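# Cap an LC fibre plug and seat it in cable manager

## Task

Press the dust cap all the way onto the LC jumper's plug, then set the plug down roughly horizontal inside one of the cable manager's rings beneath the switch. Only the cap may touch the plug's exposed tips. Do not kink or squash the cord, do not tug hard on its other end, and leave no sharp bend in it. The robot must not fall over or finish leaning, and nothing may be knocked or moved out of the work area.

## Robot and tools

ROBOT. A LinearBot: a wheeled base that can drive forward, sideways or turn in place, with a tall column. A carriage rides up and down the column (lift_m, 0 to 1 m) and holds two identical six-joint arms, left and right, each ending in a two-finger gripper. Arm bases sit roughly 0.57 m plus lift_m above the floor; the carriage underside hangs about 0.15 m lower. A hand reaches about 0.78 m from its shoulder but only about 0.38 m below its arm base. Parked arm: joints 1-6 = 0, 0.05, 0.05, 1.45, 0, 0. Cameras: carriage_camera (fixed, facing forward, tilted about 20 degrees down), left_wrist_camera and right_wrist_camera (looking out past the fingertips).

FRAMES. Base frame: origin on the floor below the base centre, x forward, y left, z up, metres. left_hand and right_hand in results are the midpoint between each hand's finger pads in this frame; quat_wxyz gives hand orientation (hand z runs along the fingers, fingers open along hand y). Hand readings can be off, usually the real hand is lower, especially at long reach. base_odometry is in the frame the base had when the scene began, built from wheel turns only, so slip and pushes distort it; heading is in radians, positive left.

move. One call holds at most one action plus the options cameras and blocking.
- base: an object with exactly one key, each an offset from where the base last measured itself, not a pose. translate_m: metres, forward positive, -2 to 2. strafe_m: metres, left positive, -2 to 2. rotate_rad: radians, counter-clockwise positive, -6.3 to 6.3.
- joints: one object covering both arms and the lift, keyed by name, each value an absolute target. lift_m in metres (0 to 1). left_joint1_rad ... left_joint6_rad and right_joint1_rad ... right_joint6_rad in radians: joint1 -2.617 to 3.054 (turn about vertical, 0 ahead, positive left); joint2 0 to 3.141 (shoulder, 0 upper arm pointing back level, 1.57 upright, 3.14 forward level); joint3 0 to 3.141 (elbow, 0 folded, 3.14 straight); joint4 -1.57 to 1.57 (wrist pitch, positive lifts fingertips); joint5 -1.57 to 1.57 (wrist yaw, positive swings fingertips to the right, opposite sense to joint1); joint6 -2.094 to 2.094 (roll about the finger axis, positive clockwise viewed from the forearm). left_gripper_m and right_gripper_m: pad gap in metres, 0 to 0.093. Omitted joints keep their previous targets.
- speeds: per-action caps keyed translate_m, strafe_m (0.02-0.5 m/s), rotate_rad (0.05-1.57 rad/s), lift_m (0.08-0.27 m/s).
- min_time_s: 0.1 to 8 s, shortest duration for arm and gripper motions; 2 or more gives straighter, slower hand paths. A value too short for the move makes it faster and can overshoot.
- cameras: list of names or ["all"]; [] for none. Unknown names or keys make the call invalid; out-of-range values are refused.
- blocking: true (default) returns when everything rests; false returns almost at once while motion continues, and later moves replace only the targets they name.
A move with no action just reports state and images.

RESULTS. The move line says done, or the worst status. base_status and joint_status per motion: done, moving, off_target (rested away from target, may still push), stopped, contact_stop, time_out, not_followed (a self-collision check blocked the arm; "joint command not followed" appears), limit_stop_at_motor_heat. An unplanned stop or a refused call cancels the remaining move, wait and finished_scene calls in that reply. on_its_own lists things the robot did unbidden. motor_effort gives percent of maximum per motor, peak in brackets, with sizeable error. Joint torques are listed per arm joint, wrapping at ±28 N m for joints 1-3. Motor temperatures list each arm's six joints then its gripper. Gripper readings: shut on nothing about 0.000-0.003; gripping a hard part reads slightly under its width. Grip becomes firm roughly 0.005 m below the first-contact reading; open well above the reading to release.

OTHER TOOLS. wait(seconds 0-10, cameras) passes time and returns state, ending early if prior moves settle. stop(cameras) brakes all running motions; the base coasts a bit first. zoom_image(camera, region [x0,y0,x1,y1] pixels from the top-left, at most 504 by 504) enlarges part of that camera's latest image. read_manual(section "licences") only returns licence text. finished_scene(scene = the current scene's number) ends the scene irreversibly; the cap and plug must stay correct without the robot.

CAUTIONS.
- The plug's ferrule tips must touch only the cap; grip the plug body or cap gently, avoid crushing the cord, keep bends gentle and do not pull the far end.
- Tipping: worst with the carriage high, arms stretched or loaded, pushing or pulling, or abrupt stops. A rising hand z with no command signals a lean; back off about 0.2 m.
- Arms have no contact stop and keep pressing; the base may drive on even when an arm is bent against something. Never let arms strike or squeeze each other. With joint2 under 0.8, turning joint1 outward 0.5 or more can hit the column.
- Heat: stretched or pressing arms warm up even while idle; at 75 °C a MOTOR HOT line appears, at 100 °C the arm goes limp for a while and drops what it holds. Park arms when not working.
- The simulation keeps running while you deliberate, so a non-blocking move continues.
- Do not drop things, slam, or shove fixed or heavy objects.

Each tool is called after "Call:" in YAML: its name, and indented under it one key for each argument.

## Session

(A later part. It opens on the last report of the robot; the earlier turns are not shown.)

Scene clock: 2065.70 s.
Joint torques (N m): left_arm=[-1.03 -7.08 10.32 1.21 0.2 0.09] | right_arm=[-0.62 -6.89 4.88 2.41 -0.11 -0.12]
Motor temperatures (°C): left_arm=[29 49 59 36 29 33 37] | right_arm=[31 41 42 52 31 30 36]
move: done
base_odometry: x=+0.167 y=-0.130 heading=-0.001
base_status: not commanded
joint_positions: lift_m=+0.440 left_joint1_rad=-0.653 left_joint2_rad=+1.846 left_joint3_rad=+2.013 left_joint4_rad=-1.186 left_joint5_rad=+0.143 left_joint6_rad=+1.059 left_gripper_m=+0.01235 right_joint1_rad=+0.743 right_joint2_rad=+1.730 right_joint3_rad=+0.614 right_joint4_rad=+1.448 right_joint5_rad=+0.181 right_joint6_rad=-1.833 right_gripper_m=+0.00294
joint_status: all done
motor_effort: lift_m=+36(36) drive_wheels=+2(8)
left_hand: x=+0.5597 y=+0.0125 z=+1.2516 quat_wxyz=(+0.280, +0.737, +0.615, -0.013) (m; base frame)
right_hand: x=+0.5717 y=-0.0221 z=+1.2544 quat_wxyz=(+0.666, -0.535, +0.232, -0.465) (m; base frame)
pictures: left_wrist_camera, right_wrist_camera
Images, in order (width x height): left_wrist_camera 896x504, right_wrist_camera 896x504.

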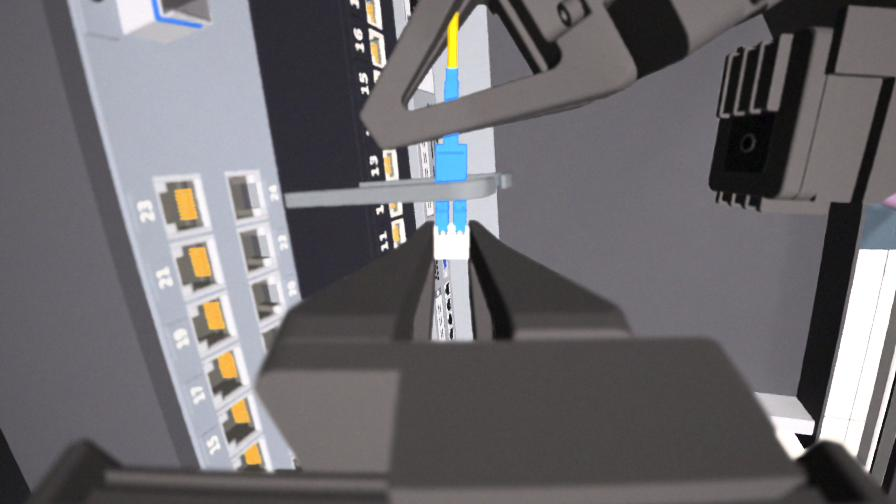

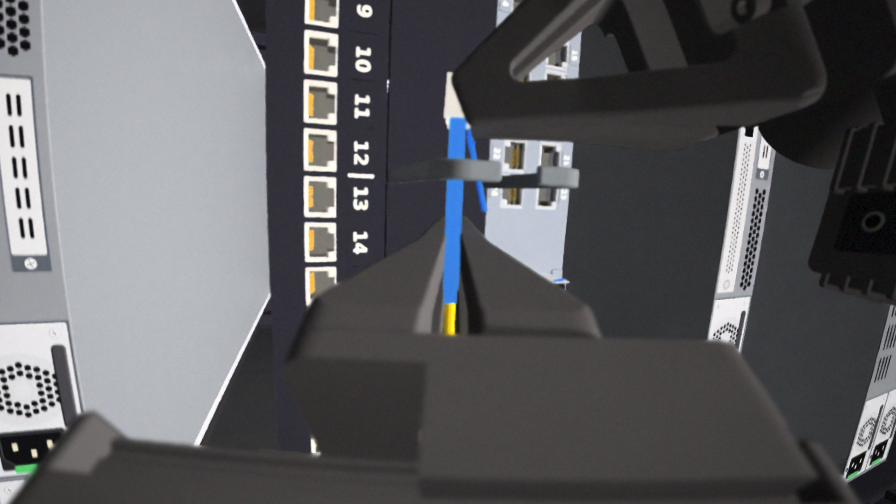

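Call:
move:
  joints: {"left_joint1_rad": -0.678, "left_joint2_rad": 1.8645, "left_joint3_rad": 2.0535, "left_joint4_rad": -1.1965}
  min_time_s: 2
  cameras: ["left_wrist_camera","right_wrist_camera"]

Call:
zoom_image:
  camera: "left_wrist_camera"
  region: [390, 140, 520, 270]

Call:
zoom_image:
  camera: "right_wrist_camera"
  region: [390, 20, 550, 180]

Scene clock: 2084.03 s.
Joint torques (N m): left_arm=[-1.43 -7.12 10.25 1.21 0.3 0.09] | right_arm=[-0.49 -6.87 4.89 2.4 -0.11 -0.12]
Motor temperatures (°C): left_arm=[29 48 59 36 29 33 37] | right_arm=[31 41 42 52 31 30 36]
move: done
base_odometry: x=+0.167 y=-0.130 heading=-0.001
base_status: not commanded
joint_positions: lift_m=+0.440 left_joint1_rad=-0.660 left_joint2_rad=+1.850 left_joint3_rad=+2.019 left_joint4_rad=-1.187 left_joint5_rad=+0.131 left_joint6_rad=+1.059 left_gripper_m=+0.01235 right_joint1_rad=+0.742 right_joint2_rad=+1.730 right_joint3_rad=+0.614 right_joint4_rad=+1.449 right_joint5_rad=+0.181 right_joint6_rad=-1.833 right_gripper_m=+0.00294
joint_status: all done
motor_effort: lift_m=+36(36) drive_wheels=+2(5)
left_hand: x=+0.5599 y=+0.0109 z=+1.2517 quat_wxyz=(+0.279, +0.739, +0.613, -0.008) (m; base frame)
right_hand: x=+0.5721 y=-0.0227 z=+1.2546 quat_wxyz=(+0.666, -0.534, +0.232, -0.466) (m; base frame)
pictures: left_wrist_camera, right_wrist_camera
Images, in order (width x height): left_wrist_camera 896x504, right_wrist_camera 896x504.

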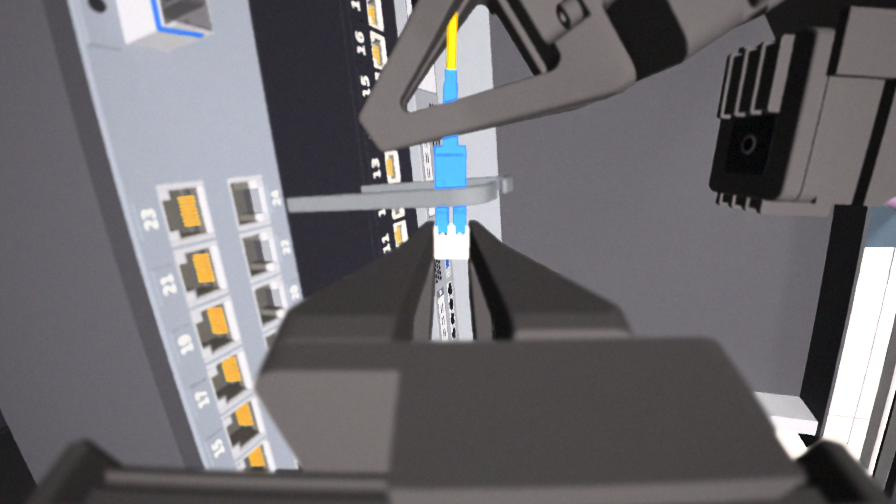

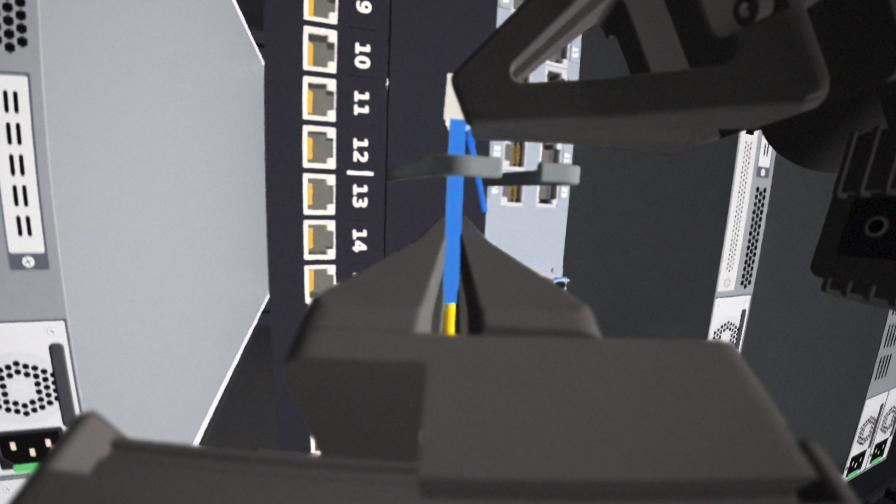

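Scaled by 3.877 from the camera's 896x504 image, which has a finer 1280x720 frame.

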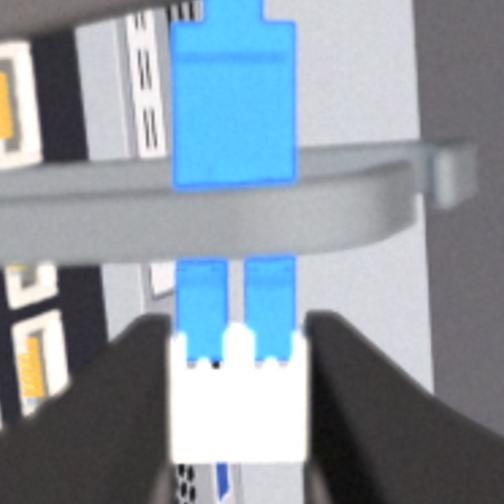

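Scaled by 3.150 from the camera's 896x504 image, which has a finer 1280x720 frame.

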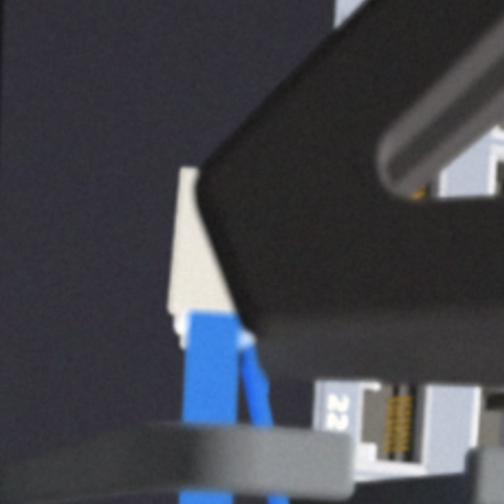

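Call:
move:
  joints: {"left_joint1_rad": -0.684, "left_joint5_rad": 0.172}
  min_time_s: 2
  cameras: ["left_wrist_camera","right_wrist_camera"]

Call:
zoom_image:
  camera: "left_wrist_camera"
  region: [390, 140, 520, 270]

Call:
zoom_image:
  camera: "right_wrist_camera"
  region: [390, 20, 550, 180]

Scene clock: 2096.33 s.
Joint torques (N m): left_arm=[-1.83 -7.15 10.25 1.21 0.54 0.09] | right_arm=[-0.49 -6.87 4.88 2.39 -0.11 -0.12]
Motor temperatures (°C): left_arm=[29 49 59 36 29 33 37] | right_arm=[31 41 42 51 31 30 36]
move: off_target
base_odometry: x=+0.167 y=-0.130 heading=-0.001
base_status: not commanded
joint_positions: lift_m=+0.440 left_joint1_rad=-0.661 left_joint2_rad=+1.850 left_joint3_rad=+2.019 left_joint4_rad=-1.187 left_joint5_rad=+0.131 left_joint6_rad=+1.059 left_gripper_m=+0.01235 right_joint1_rad=+0.742 right_joint2_rad=+1.730 right_joint3_rad=+0.614 right_joint4_rad=+1.450 right_joint5_rad=+0.181 right_joint6_rad=-1.833 right_gripper_m=+0.00294
joint_status: left_joint1_rad off_target (ended at -0.661, target -0.684); left_joint5_rad off_target (ended at +0.131, target +0.172)
motor_effort: lift_m=+36(36) drive_wheels=+2(6)
left_hand: x=+0.5595 y=+0.0105 z=+1.2517 quat_wxyz=(+0.279, +0.739, +0.613, -0.008) (m; base frame)
right_hand: x=+0.5721 y=-0.0227 z=+1.2547 quat_wxyz=(+0.666, -0.534, +0.232, -0.466) (m; base frame)
pictures: left_wrist_camera, right_wrist_camera
Images, in order (width x height): left_wrist_camera 896x504, right_wrist_camera 896x504.

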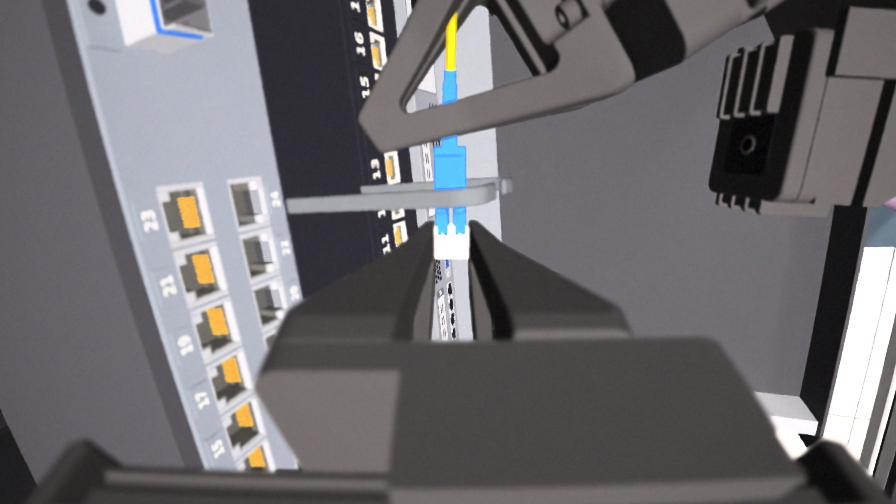

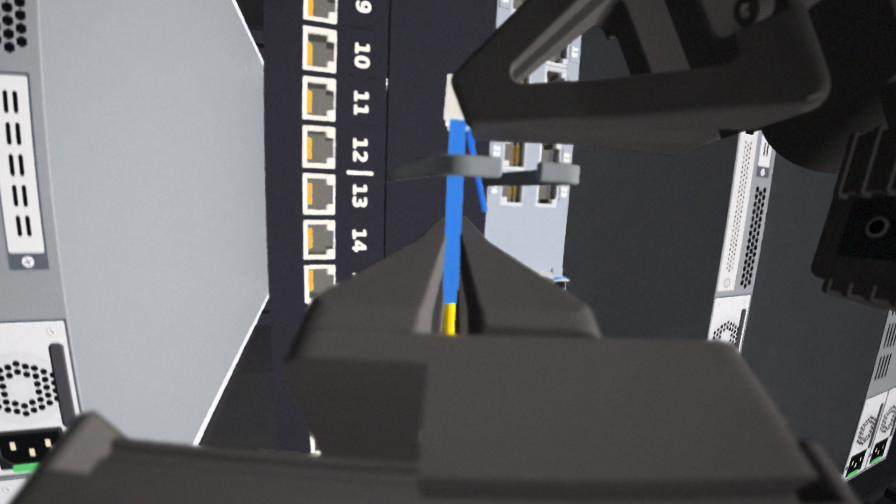

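Scaled by 3.877 from the camera's 896x504 image, which has a finer 1280x720 frame.

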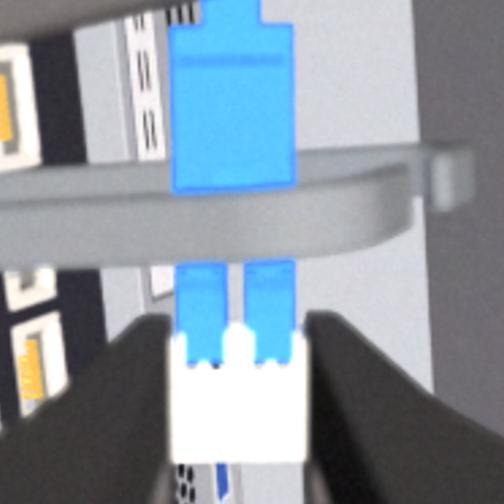

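Scaled by 3.150 from the camera's 896x504 image, which has a finer 1280x720 frame.

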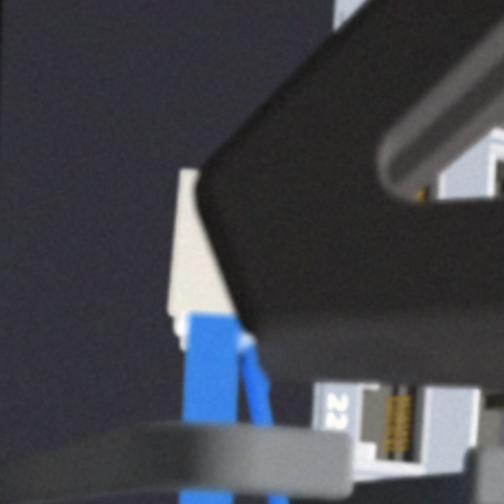

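Call:
move:
  joints: {"left_joint1_rad": -0.702, "left_joint5_rad": 0.200}
  min_time_s: 2
  cameras: ["left_wrist_camera","right_wrist_camera"]

Call:
zoom_image:
  camera: "left_wrist_camera"
  region: [390, 140, 520, 270]

Call:
zoom_image:
  camera: "right_wrist_camera"
  region: [390, 20, 550, 180]

Scene clock: 2104.10 s.
Joint torques (N m): left_arm=[-2.74 -7.13 10.28 1.22 0.8 0.09] | right_arm=[-0.38 -6.86 5.22 2.28 -0.12 -0.13]
Motor temperatures (°C): left_arm=[29 49 59 36 29 33 37] | right_arm=[31 41 42 51 31 30 36]
move: off_target
base_odometry: x=+0.167 y=-0.130 heading=-0.001
base_status: not commanded
joint_positions: lift_m=+0.440 left_joint1_rad=-0.667 left_joint2_rad=+1.850 left_joint3_rad=+2.019 left_joint4_rad=-1.187 left_joint5_rad=+0.131 left_joint6_rad=+1.059 left_gripper_m=+0.01235 right_joint1_rad=+0.740 right_joint2_rad=+1.730 right_joint3_rad=+0.611 right_joint4_rad=+1.458 right_joint5_rad=+0.181 right_joint6_rad=-1.833 right_gripper_m=+0.00294
joint_status: left_joint1_rad off_target (ended at -0.667, target -0.702); left_joint5_rad off_target (ended at +0.131, target +0.200)
motor_effort: lift_m=+36(36) drive_wheels=+1(5)
left_hand: x=+0.5576 y=+0.0084 z=+1.2517 quat_wxyz=(+0.279, +0.741, +0.611, -0.009) (m; base frame)
right_hand: x=+0.5716 y=-0.0238 z=+1.2551 quat_wxyz=(+0.667, -0.532, +0.232, -0.467) (m; base frame)
pictures: left_wrist_camera, right_wrist_camera
Images, in order (width x height): left_wrist_camera 896x504, right_wrist_camera 896x504.

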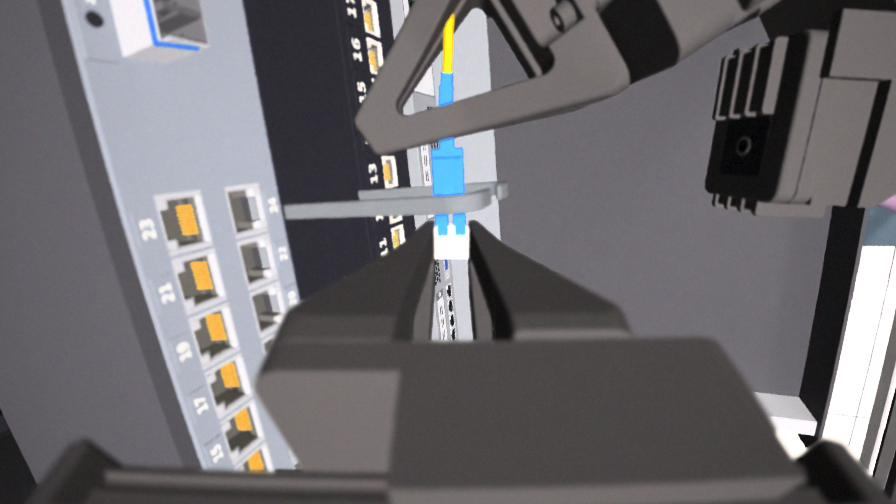

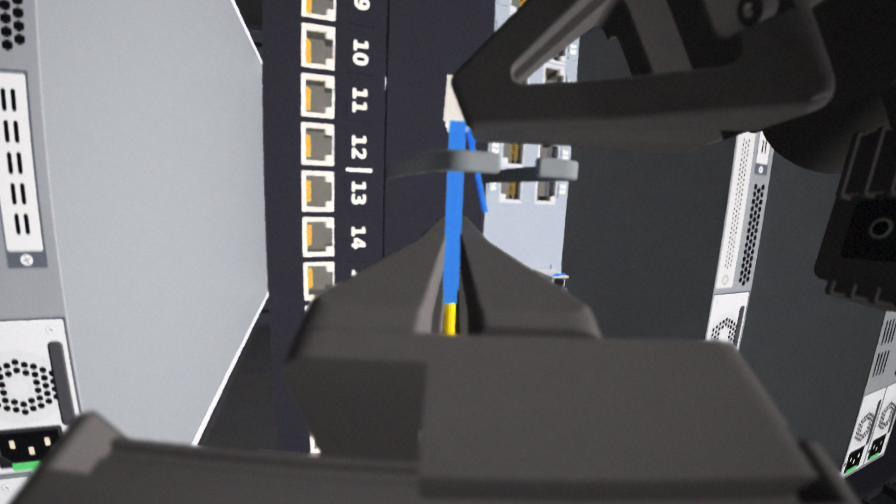

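Scaled by 3.877 from the camera's 896x504 image, which has a finer 1280x720 frame.

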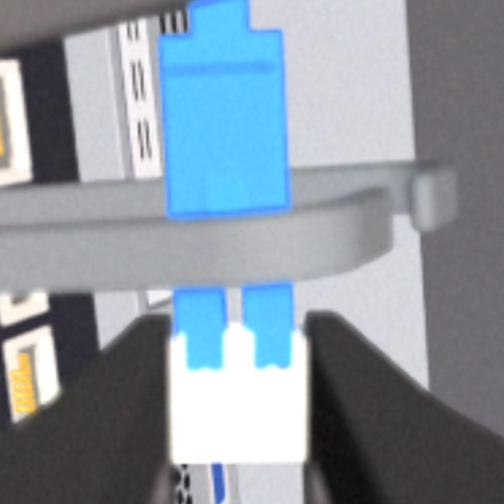

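Scaled by 3.150 from the camera's 896x504 image, which has a finer 1280x720 frame.

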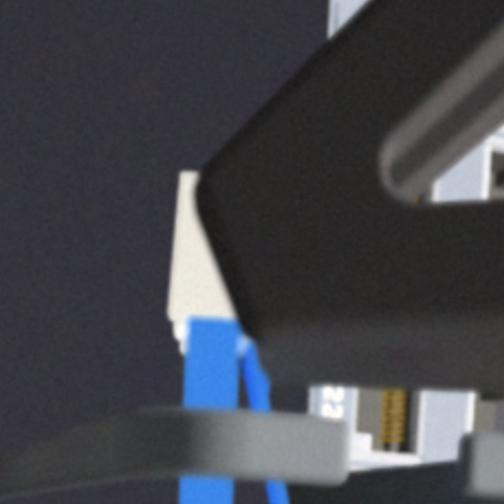

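Call:
move:
  joints: {"right_joint1_rad": 0.762, "right_joint5_rad": 0.195, "right_joint4_rad": 1.446, "right_joint3_rad": 0.612}
  min_time_s: 2
  cameras: ["left_wrist_camera","right_wrist_camera"]

Call:
zoom_image:
  camera: "left_wrist_camera"
  region: [390, 140, 520, 270]

Call:
zoom_image:
  camera: "right_wrist_camera"
  region: [390, 20, 550, 180]

Scene clock: 2117.37 s.
Joint torques (N m): left_arm=[-2.76 -7.15 10.29 1.21 0.81 0.08] | right_arm=[1.22 -6.84 5.81 2.28 -0.11 -0.12]
Motor temperatures (°C): left_arm=[30 49 60 36 30 33 37] | right_arm=[31 41 42 51 31 30 36]
move: done
base_odometry: x=+0.167 y=-0.130 heading=-0.001
base_status: not commanded
joint_positions: lift_m=+0.440 left_joint1_rad=-0.667 left_joint2_rad=+1.850 left_joint3_rad=+2.019 left_joint4_rad=-1.187 left_joint5_rad=+0.131 left_joint6_rad=+1.059 left_gripper_m=+0.01235 right_joint1_rad=+0.750 right_joint2_rad=+1.730 right_joint3_rad=+0.611 right_joint4_rad=+1.458 right_joint5_rad=+0.203 right_joint6_rad=-1.833 right_gripper_m=+0.00294
joint_status: all done
motor_effort: lift_m=+36(36) drive_wheels=+4(7)
left_hand: x=+0.5576 y=+0.0085 z=+1.2516 quat_wxyz=(+0.279, +0.741, +0.611, -0.009) (m; base frame)
right_hand: x=+0.5710 y=-0.0238 z=+1.2548 quat_wxyz=(+0.665, -0.530, +0.238, -0.469) (m; base frame)
pictures: left_wrist_camera, right_wrist_camera
Images, in order (width x height): left_wrist_camera 896x504, right_wrist_camera 896x504.

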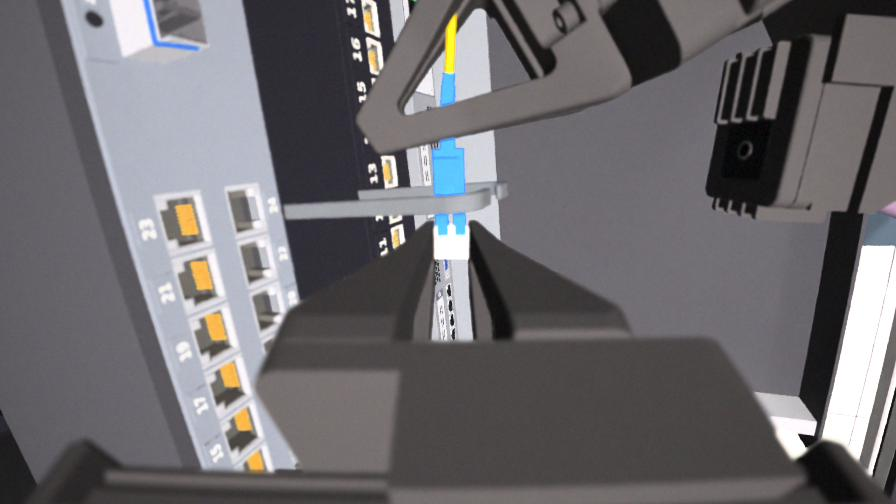

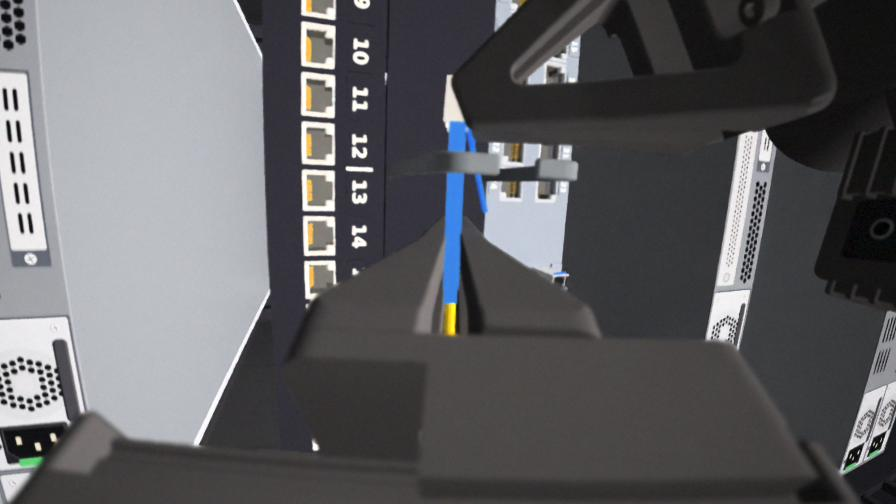

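Scaled by 3.877 from the camera's 896x504 image, which has a finer 1280x720 frame.

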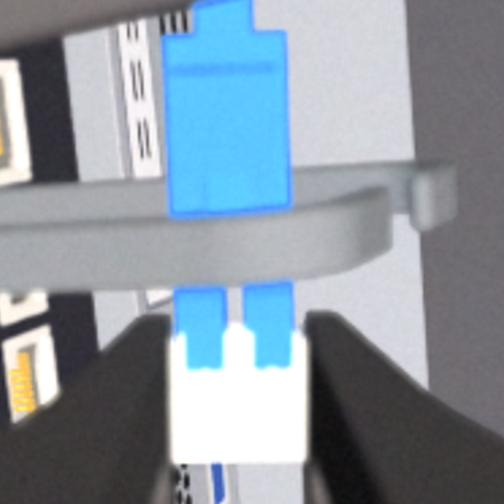

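Scaled by 3.150 from the camera's 896x504 image, which has a finer 1280x720 frame.

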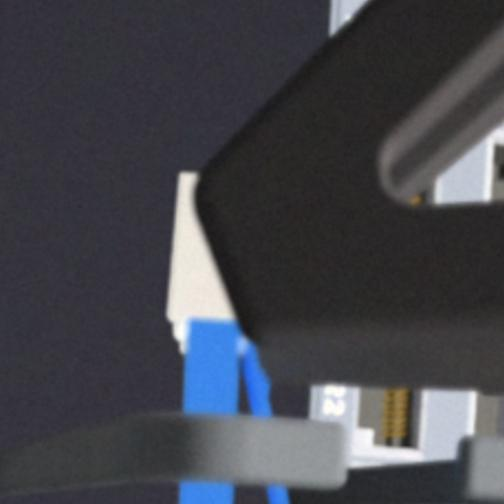

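Call:
move:
  joints: {"right_joint1_rad": 0.782, "right_joint5_rad": 0.205, "left_joint1_rad": -0.715, "left_joint5_rad": 0.22}
  min_time_s: 2.5
  cameras: ["left_wrist_camera","right_wrist_camera"]

Call:
zoom_image:
  camera: "left_wrist_camera"
  region: [390, 140, 520, 270]

Call:
zoom_image:
  camera: "right_wrist_camera"
  region: [390, 20, 550, 180]

Scene clock: 2125.27 s.
Joint torques (N m): left_arm=[-3.58 -7.12 10.29 1.27 0.99 0.08] | right_arm=[1.73 -6.86 5.76 2.28 -0.29 -0.11]
Motor temperatures (°C): left_arm=[30 49 60 37 30 33 37] | right_arm=[31 41 42 50 31 30 36]
move: off_target
base_odometry: x=+0.167 y=-0.130 heading=-0.001
base_status: not commanded
joint_positions: lift_m=+0.440 left_joint1_rad=-0.670 left_joint2_rad=+1.850 left_joint3_rad=+2.019 left_joint4_rad=-1.193 left_joint5_rad=+0.130 left_joint6_rad=+1.059 left_gripper_m=+0.01235 right_joint1_rad=+0.764 right_joint2_rad=+1.730 right_joint3_rad=+0.611 right_joint4_rad=+1.458 right_joint5_rad=+0.230 right_joint6_rad=-1.835 right_gripper_m=+0.00294
joint_status: left_joint1_rad off_target (ended at -0.670, target -0.715); left_joint5_rad off_target (ended at +0.131, target +0.220); the others done
motor_effort: lift_m=+36(36) drive_wheels=+3(7)
left_hand: x=+0.5558 y=+0.0082 z=+1.2509 quat_wxyz=(+0.276, +0.742, +0.610, -0.010) (m; base frame)
right_hand: x=+0.5693 y=-0.0225 z=+1.2545 quat_wxyz=(+0.663, -0.528, +0.244, -0.471) (m; base frame)
pictures: left_wrist_camera, right_wrist_camera
Images, in order (width x height): left_wrist_camera 896x504, right_wrist_camera 896x504.

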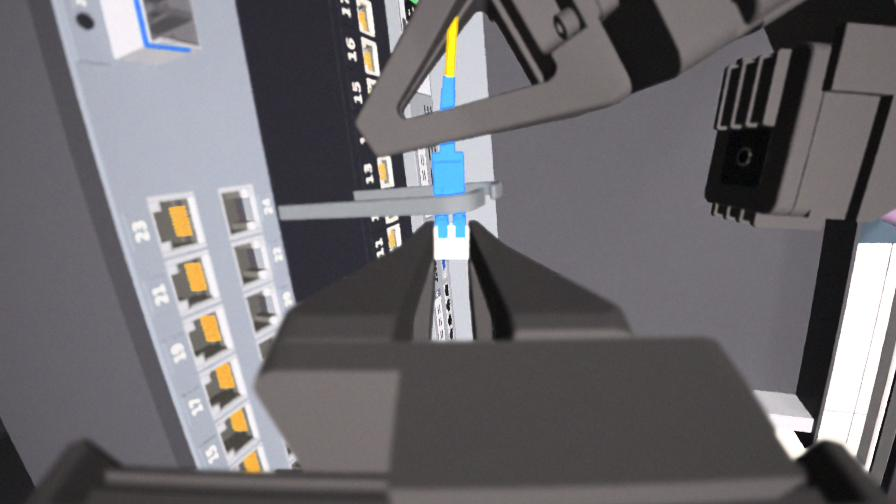

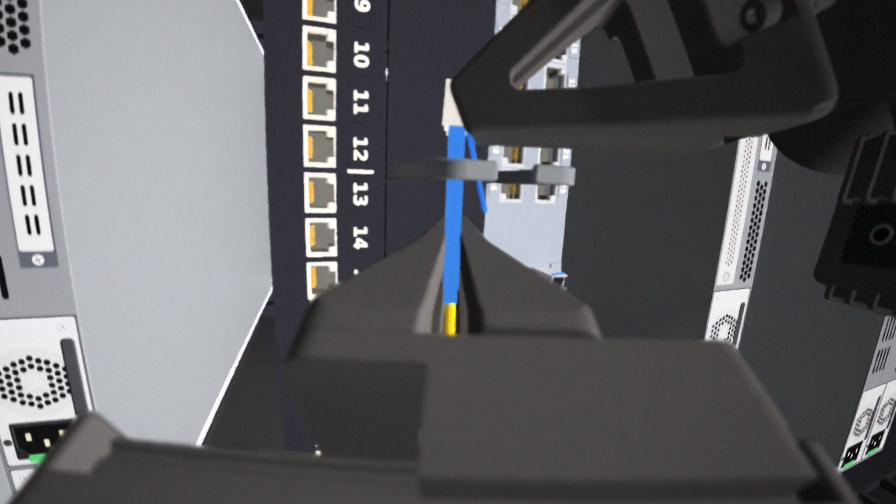

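Scaled by 3.877 from the camera's 896x504 image, which has a finer 1280x720 frame.

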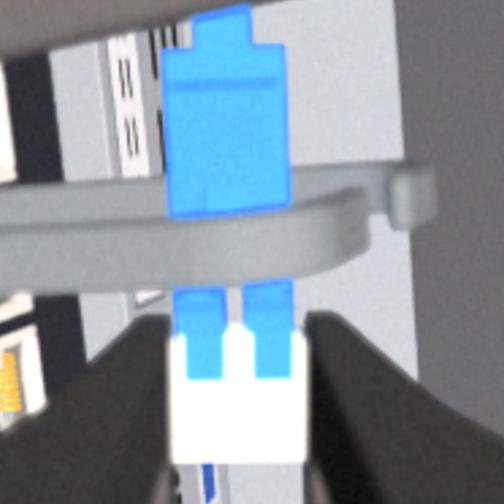

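Scaled by 3.150 from the camera's 896x504 image, which has a finer 1280x720 frame.

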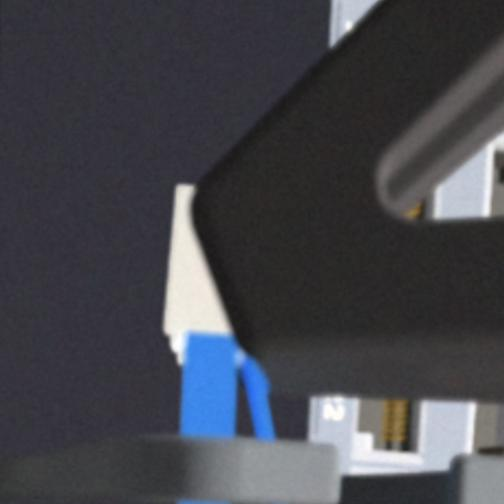

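Call:
move:
  joints: {"right_joint1_rad": 0.797, "right_joint5_rad": 0.215, "left_joint1_rad": -0.724, "left_joint5_rad": 0.235}
  min_time_s: 2.5
  cameras: ["left_wrist_camera","right_wrist_camera"]

Call:
zoom_image:
  camera: "left_wrist_camera"
  region: [390, 140, 520, 270]

Call:
zoom_image:
  camera: "right_wrist_camera"
  region: [390, 20, 550, 180]

Scene clock: 2142.90 s.
Joint torques (N m): left_arm=[-4.14 -7.09 9.89 1.37 1.14 0.09] | right_arm=[2.02 -6.84 5.79 2.26 -0.4 -0.1]
Motor temperatures (°C): left_arm=[30 49 60 37 30 33 37] | right_arm=[31 41 42 50 31 30 36]
move: off_target
base_odometry: x=+0.167 y=-0.130 heading=-0.001
base_status: not commanded
joint_positions: lift_m=+0.440 left_joint1_rad=-0.672 left_joint2_rad=+1.850 left_joint3_rad=+2.023 left_joint4_rad=-1.201 left_joint5_rad=+0.129 left_joint6_rad=+1.059 left_gripper_m=+0.01235 right_joint1_rad=+0.776 right_joint2_rad=+1.730 right_joint3_rad=+0.611 right_joint4_rad=+1.459 right_joint5_rad=+0.250 right_joint6_rad=-1.836 right_gripper_m=+0.00293
joint_status: left_joint1_rad off_target (ended at -0.672, target -0.724); left_joint5_rad off_target (ended at +0.129, target +0.235); right_joint1_rad off_target (ended at +0.776, target +0.797); right_joint5_rad off_target (ended at +0.250, target +0.215)
motor_effort: lift_m=+36(36) drive_wheels=+2(7)
left_hand: x=+0.5542 y=+0.0084 z=+1.2512 quat_wxyz=(+0.274, +0.743, +0.610, -0.010) (m; base frame)
right_hand: x=+0.5676 y=-0.0213 z=+1.2545 quat_wxyz=(+0.662, -0.527, +0.248, -0.471) (m; base frame)
pictures: left_wrist_camera, right_wrist_camera
Images, in order (width x height): left_wrist_camera 896x504, right_wrist_camera 896x504.

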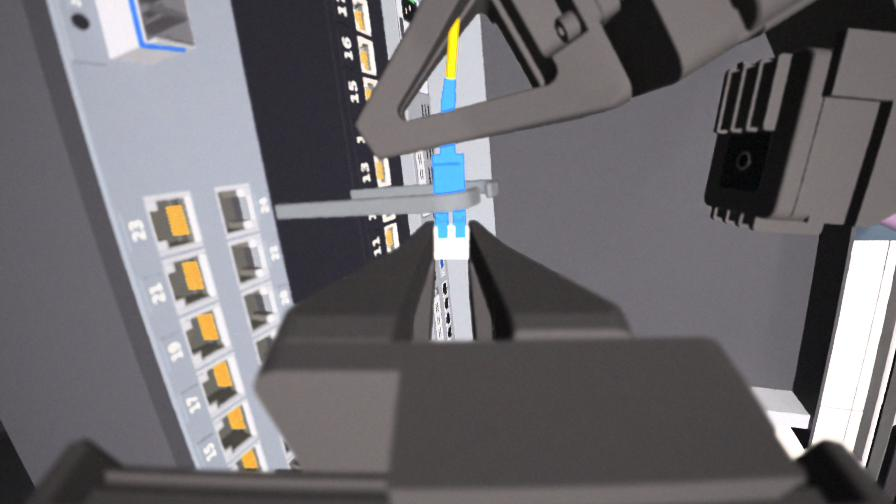

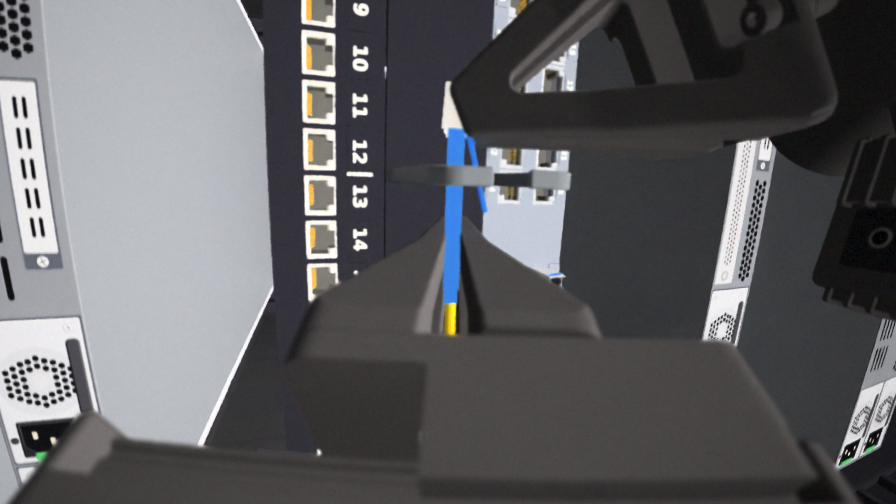

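Scaled by 3.877 from the camera's 896x504 image, which has a finer 1280x720 frame.

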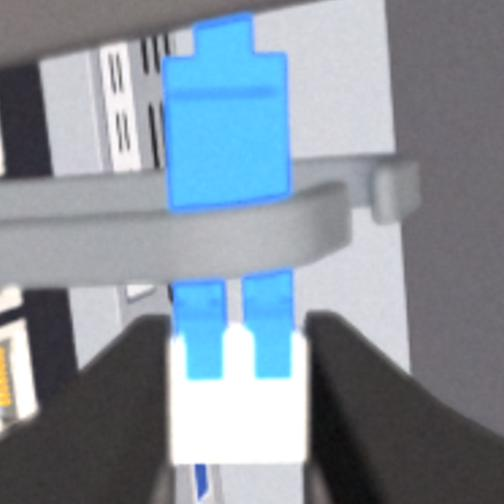

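Scaled by 3.150 from the camera's 896x504 image, which has a finer 1280x720 frame.

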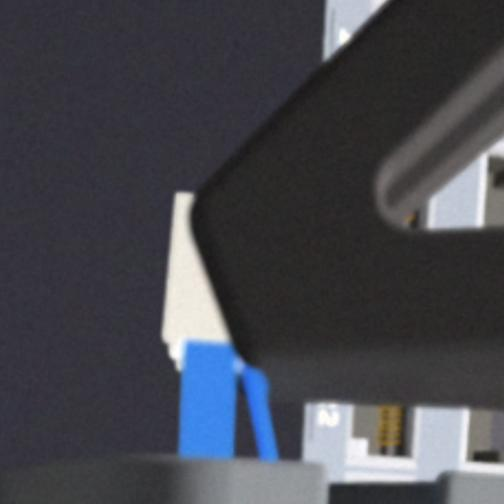

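Call:
move:
  joints: {"right_joint1_rad": 0.808, "right_joint5_rad": 0.195, "left_joint1_rad": -0.734, "left_joint5_rad": 0.25}
  min_time_s: 2.5
  cameras: ["left_wrist_camera","right_wrist_camera"]

Call:
zoom_image:
  camera: "left_wrist_camera"
  region: [390, 140, 520, 270]

Call:
zoom_image:
  camera: "right_wrist_camera"
  region: [390, 20, 550, 180]

Scene clock: 2160.70 s.
Joint torques (N m): left_arm=[-4.66 -7.12 9.91 1.45 1.31 0.09] | right_arm=[2.52 -6.84 6.02 2.26 -0.62 -0.08]
Motor temperatures (°C): left_arm=[31 49 61 37 31 33 37] | right_arm=[31 41 42 50 31 30 36]
move: off_target
base_odometry: x=+0.167 y=-0.130 heading=-0.001
base_status: not commanded
joint_positions: lift_m=+0.440 left_joint1_rad=-0.676 left_joint2_rad=+1.850 left_joint3_rad=+2.023 left_joint4_rad=-1.211 left_joint5_rad=+0.125 left_joint6_rad=+1.059 left_gripper_m=+0.01235 right_joint1_rad=+0.783 right_joint2_rad=+1.730 right_joint3_rad=+0.608 right_joint4_rad=+1.459 right_joint5_rad=+0.251 right_joint6_rad=-1.837 right_gripper_m=+0.00293
joint_status: left_joint1_rad off_target (ended at -0.676, target -0.734); left_joint5_rad off_target (ended at +0.125, target +0.250); right_joint1_rad off_target (ended at +0.782, target +0.808); right_joint5_rad off_target (ended at +0.251, target +0.195)
motor_effort: lift_m=+36(36) drive_wheels=+0(7)
left_hand: x=+0.5519 y=+0.0090 z=+1.2498 quat_wxyz=(+0.269, +0.745, +0.610, -0.009) (m; base frame)
right_hand: x=+0.5655 y=-0.0194 z=+1.2534 quat_wxyz=(+0.663, -0.528, +0.247, -0.469) (m; base frame)
pictures: left_wrist_camera, right_wrist_camera
Images, in order (width x height): left_wrist_camera 896x504, right_wrist_camera 896x504.

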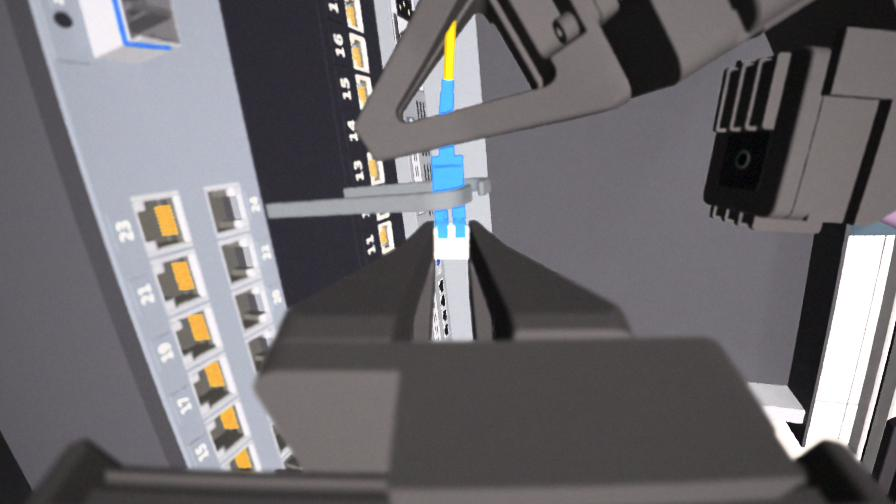

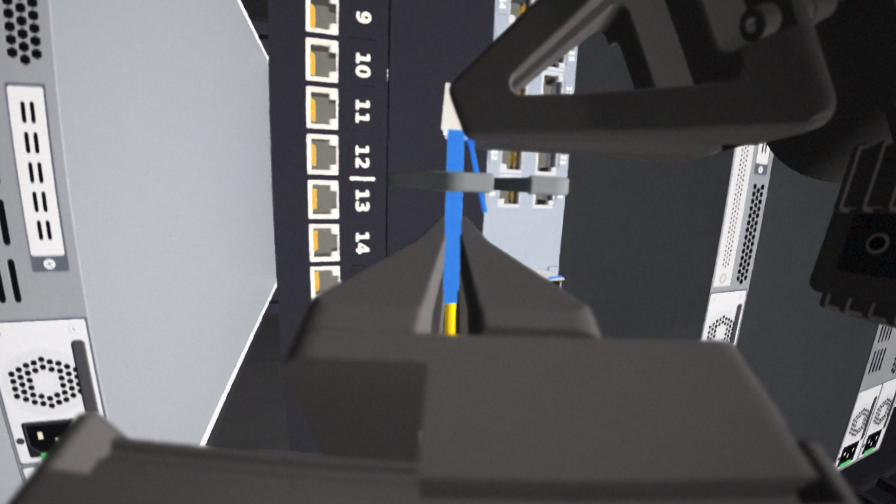

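Scaled by 3.877 from the camera's 896x504 image, which has a finer 1280x720 frame.

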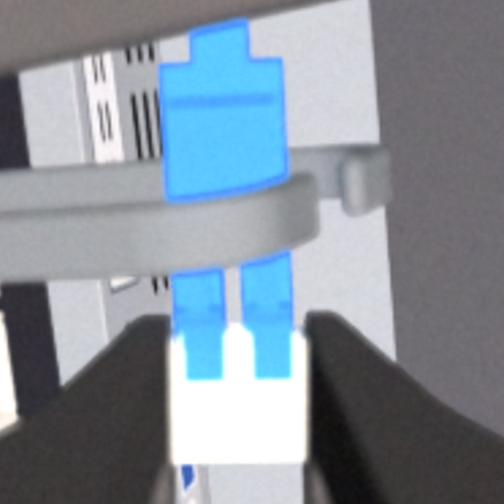

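Scaled by 3.150 from the camera's 896x504 image, which has a finer 1280x720 frame.

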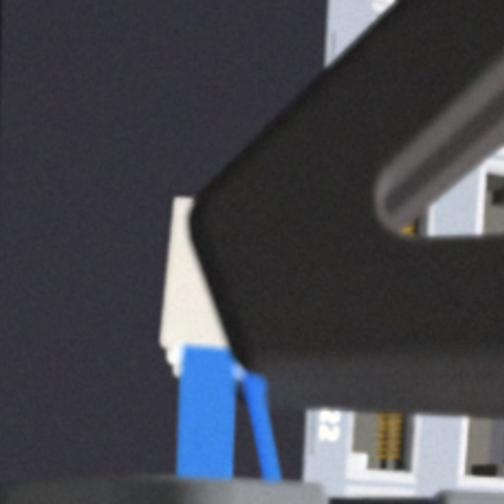

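Call:
move:
  joints: {"left_joint6_rad": 1.030, "right_joint1_rad": 0.818, "left_joint1_rad": -0.738}
  min_time_s: 2.5
  cameras: ["left_wrist_camera","right_wrist_camera"]

Call:
zoom_image:
  camera: "left_wrist_camera"
  region: [390, 140, 520, 270]

Call:
zoom_image:
  camera: "right_wrist_camera"
  region: [390, 20, 550, 180]

Scene clock: 2195.80 s.
Joint torques (N m): left_arm=[-4.78 -7.08 9.88 1.51 1.36 -0.11] | right_arm=[2.88 -6.84 6.01 2.28 -0.69 -0.08]
Motor temperatures (°C): left_arm=[32 49 61 38 33 33 37] | right_arm=[32 41 44 50 32 30 36]
move: off_target
base_odometry: x=+0.167 y=-0.130 heading=-0.001
base_status: not commanded
joint_positions: lift_m=+0.440 left_joint1_rad=-0.678 left_joint2_rad=+1.850 left_joint3_rad=+2.023 left_joint4_rad=-1.218 left_joint5_rad=+0.119 left_joint6_rad=+1.039 left_gripper_m=+0.01235 right_joint1_rad=+0.789 right_joint2_rad=+1.730 right_joint3_rad=+0.608 right_joint4_rad=+1.458 right_joint5_rad=+0.257 right_joint6_rad=-1.838 right_gripper_m=+0.00293
joint_status: left_joint1_rad off_target (ended at -0.678, target -0.738); right_joint1_rad off_target (ended at +0.789, target +0.818); the others done
motor_effort: lift_m=+36(36) drive_wheels=+2(8)
left_hand: x=+0.5509 y=+0.0100 z=+1.2489 quat_wxyz=(+0.265, +0.740, +0.618, -0.010) (m; base frame)
right_hand: x=+0.5644 y=-0.0180 z=+1.2529 quat_wxyz=(+0.663, -0.529, +0.247, -0.469) (m; base frame)
pictures: left_wrist_camera, right_wrist_camera
Images, in order (width x height): left_wrist_camera 896x504, right_wrist_camera 896x504.

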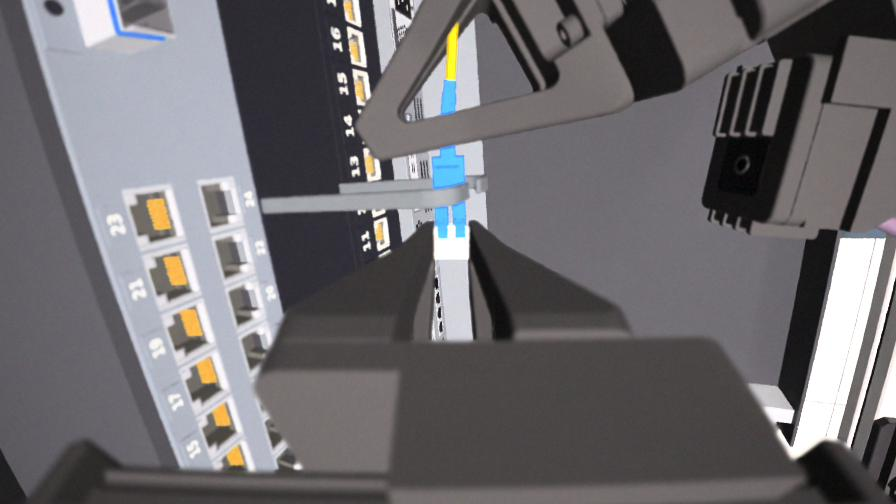

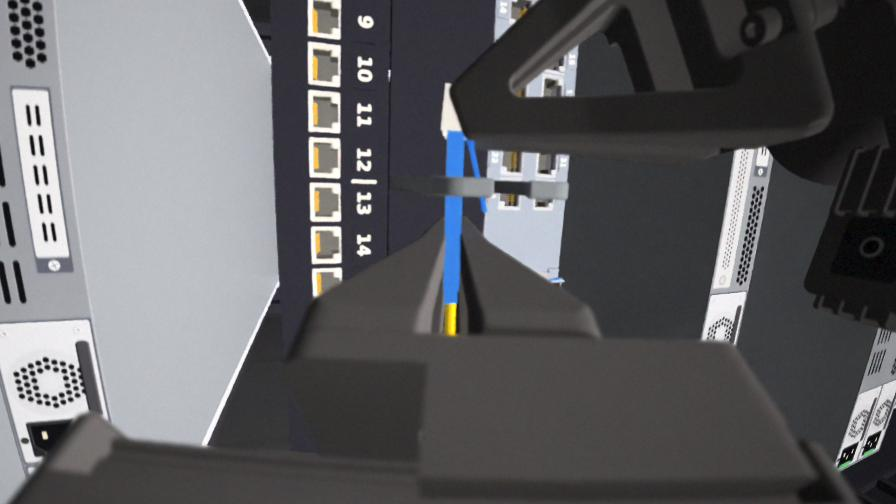

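Scaled by 3.877 from the camera's 896x504 image, which has a finer 1280x720 frame.

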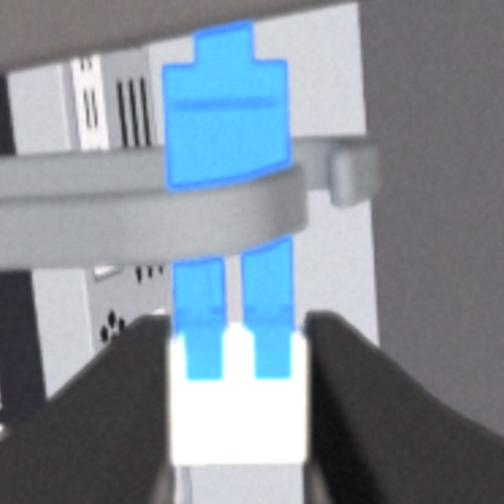

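Scaled by 3.150 from the camera's 896x504 image, which has a finer 1280x720 frame.

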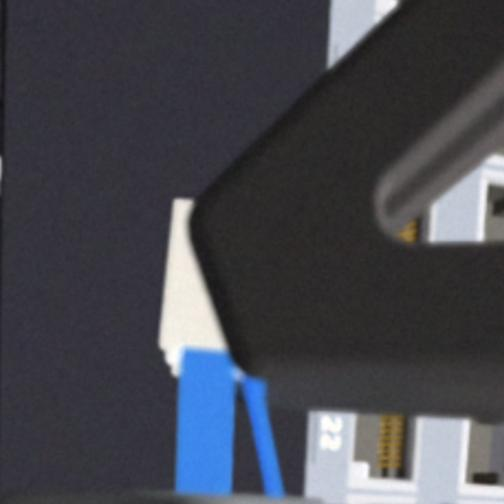

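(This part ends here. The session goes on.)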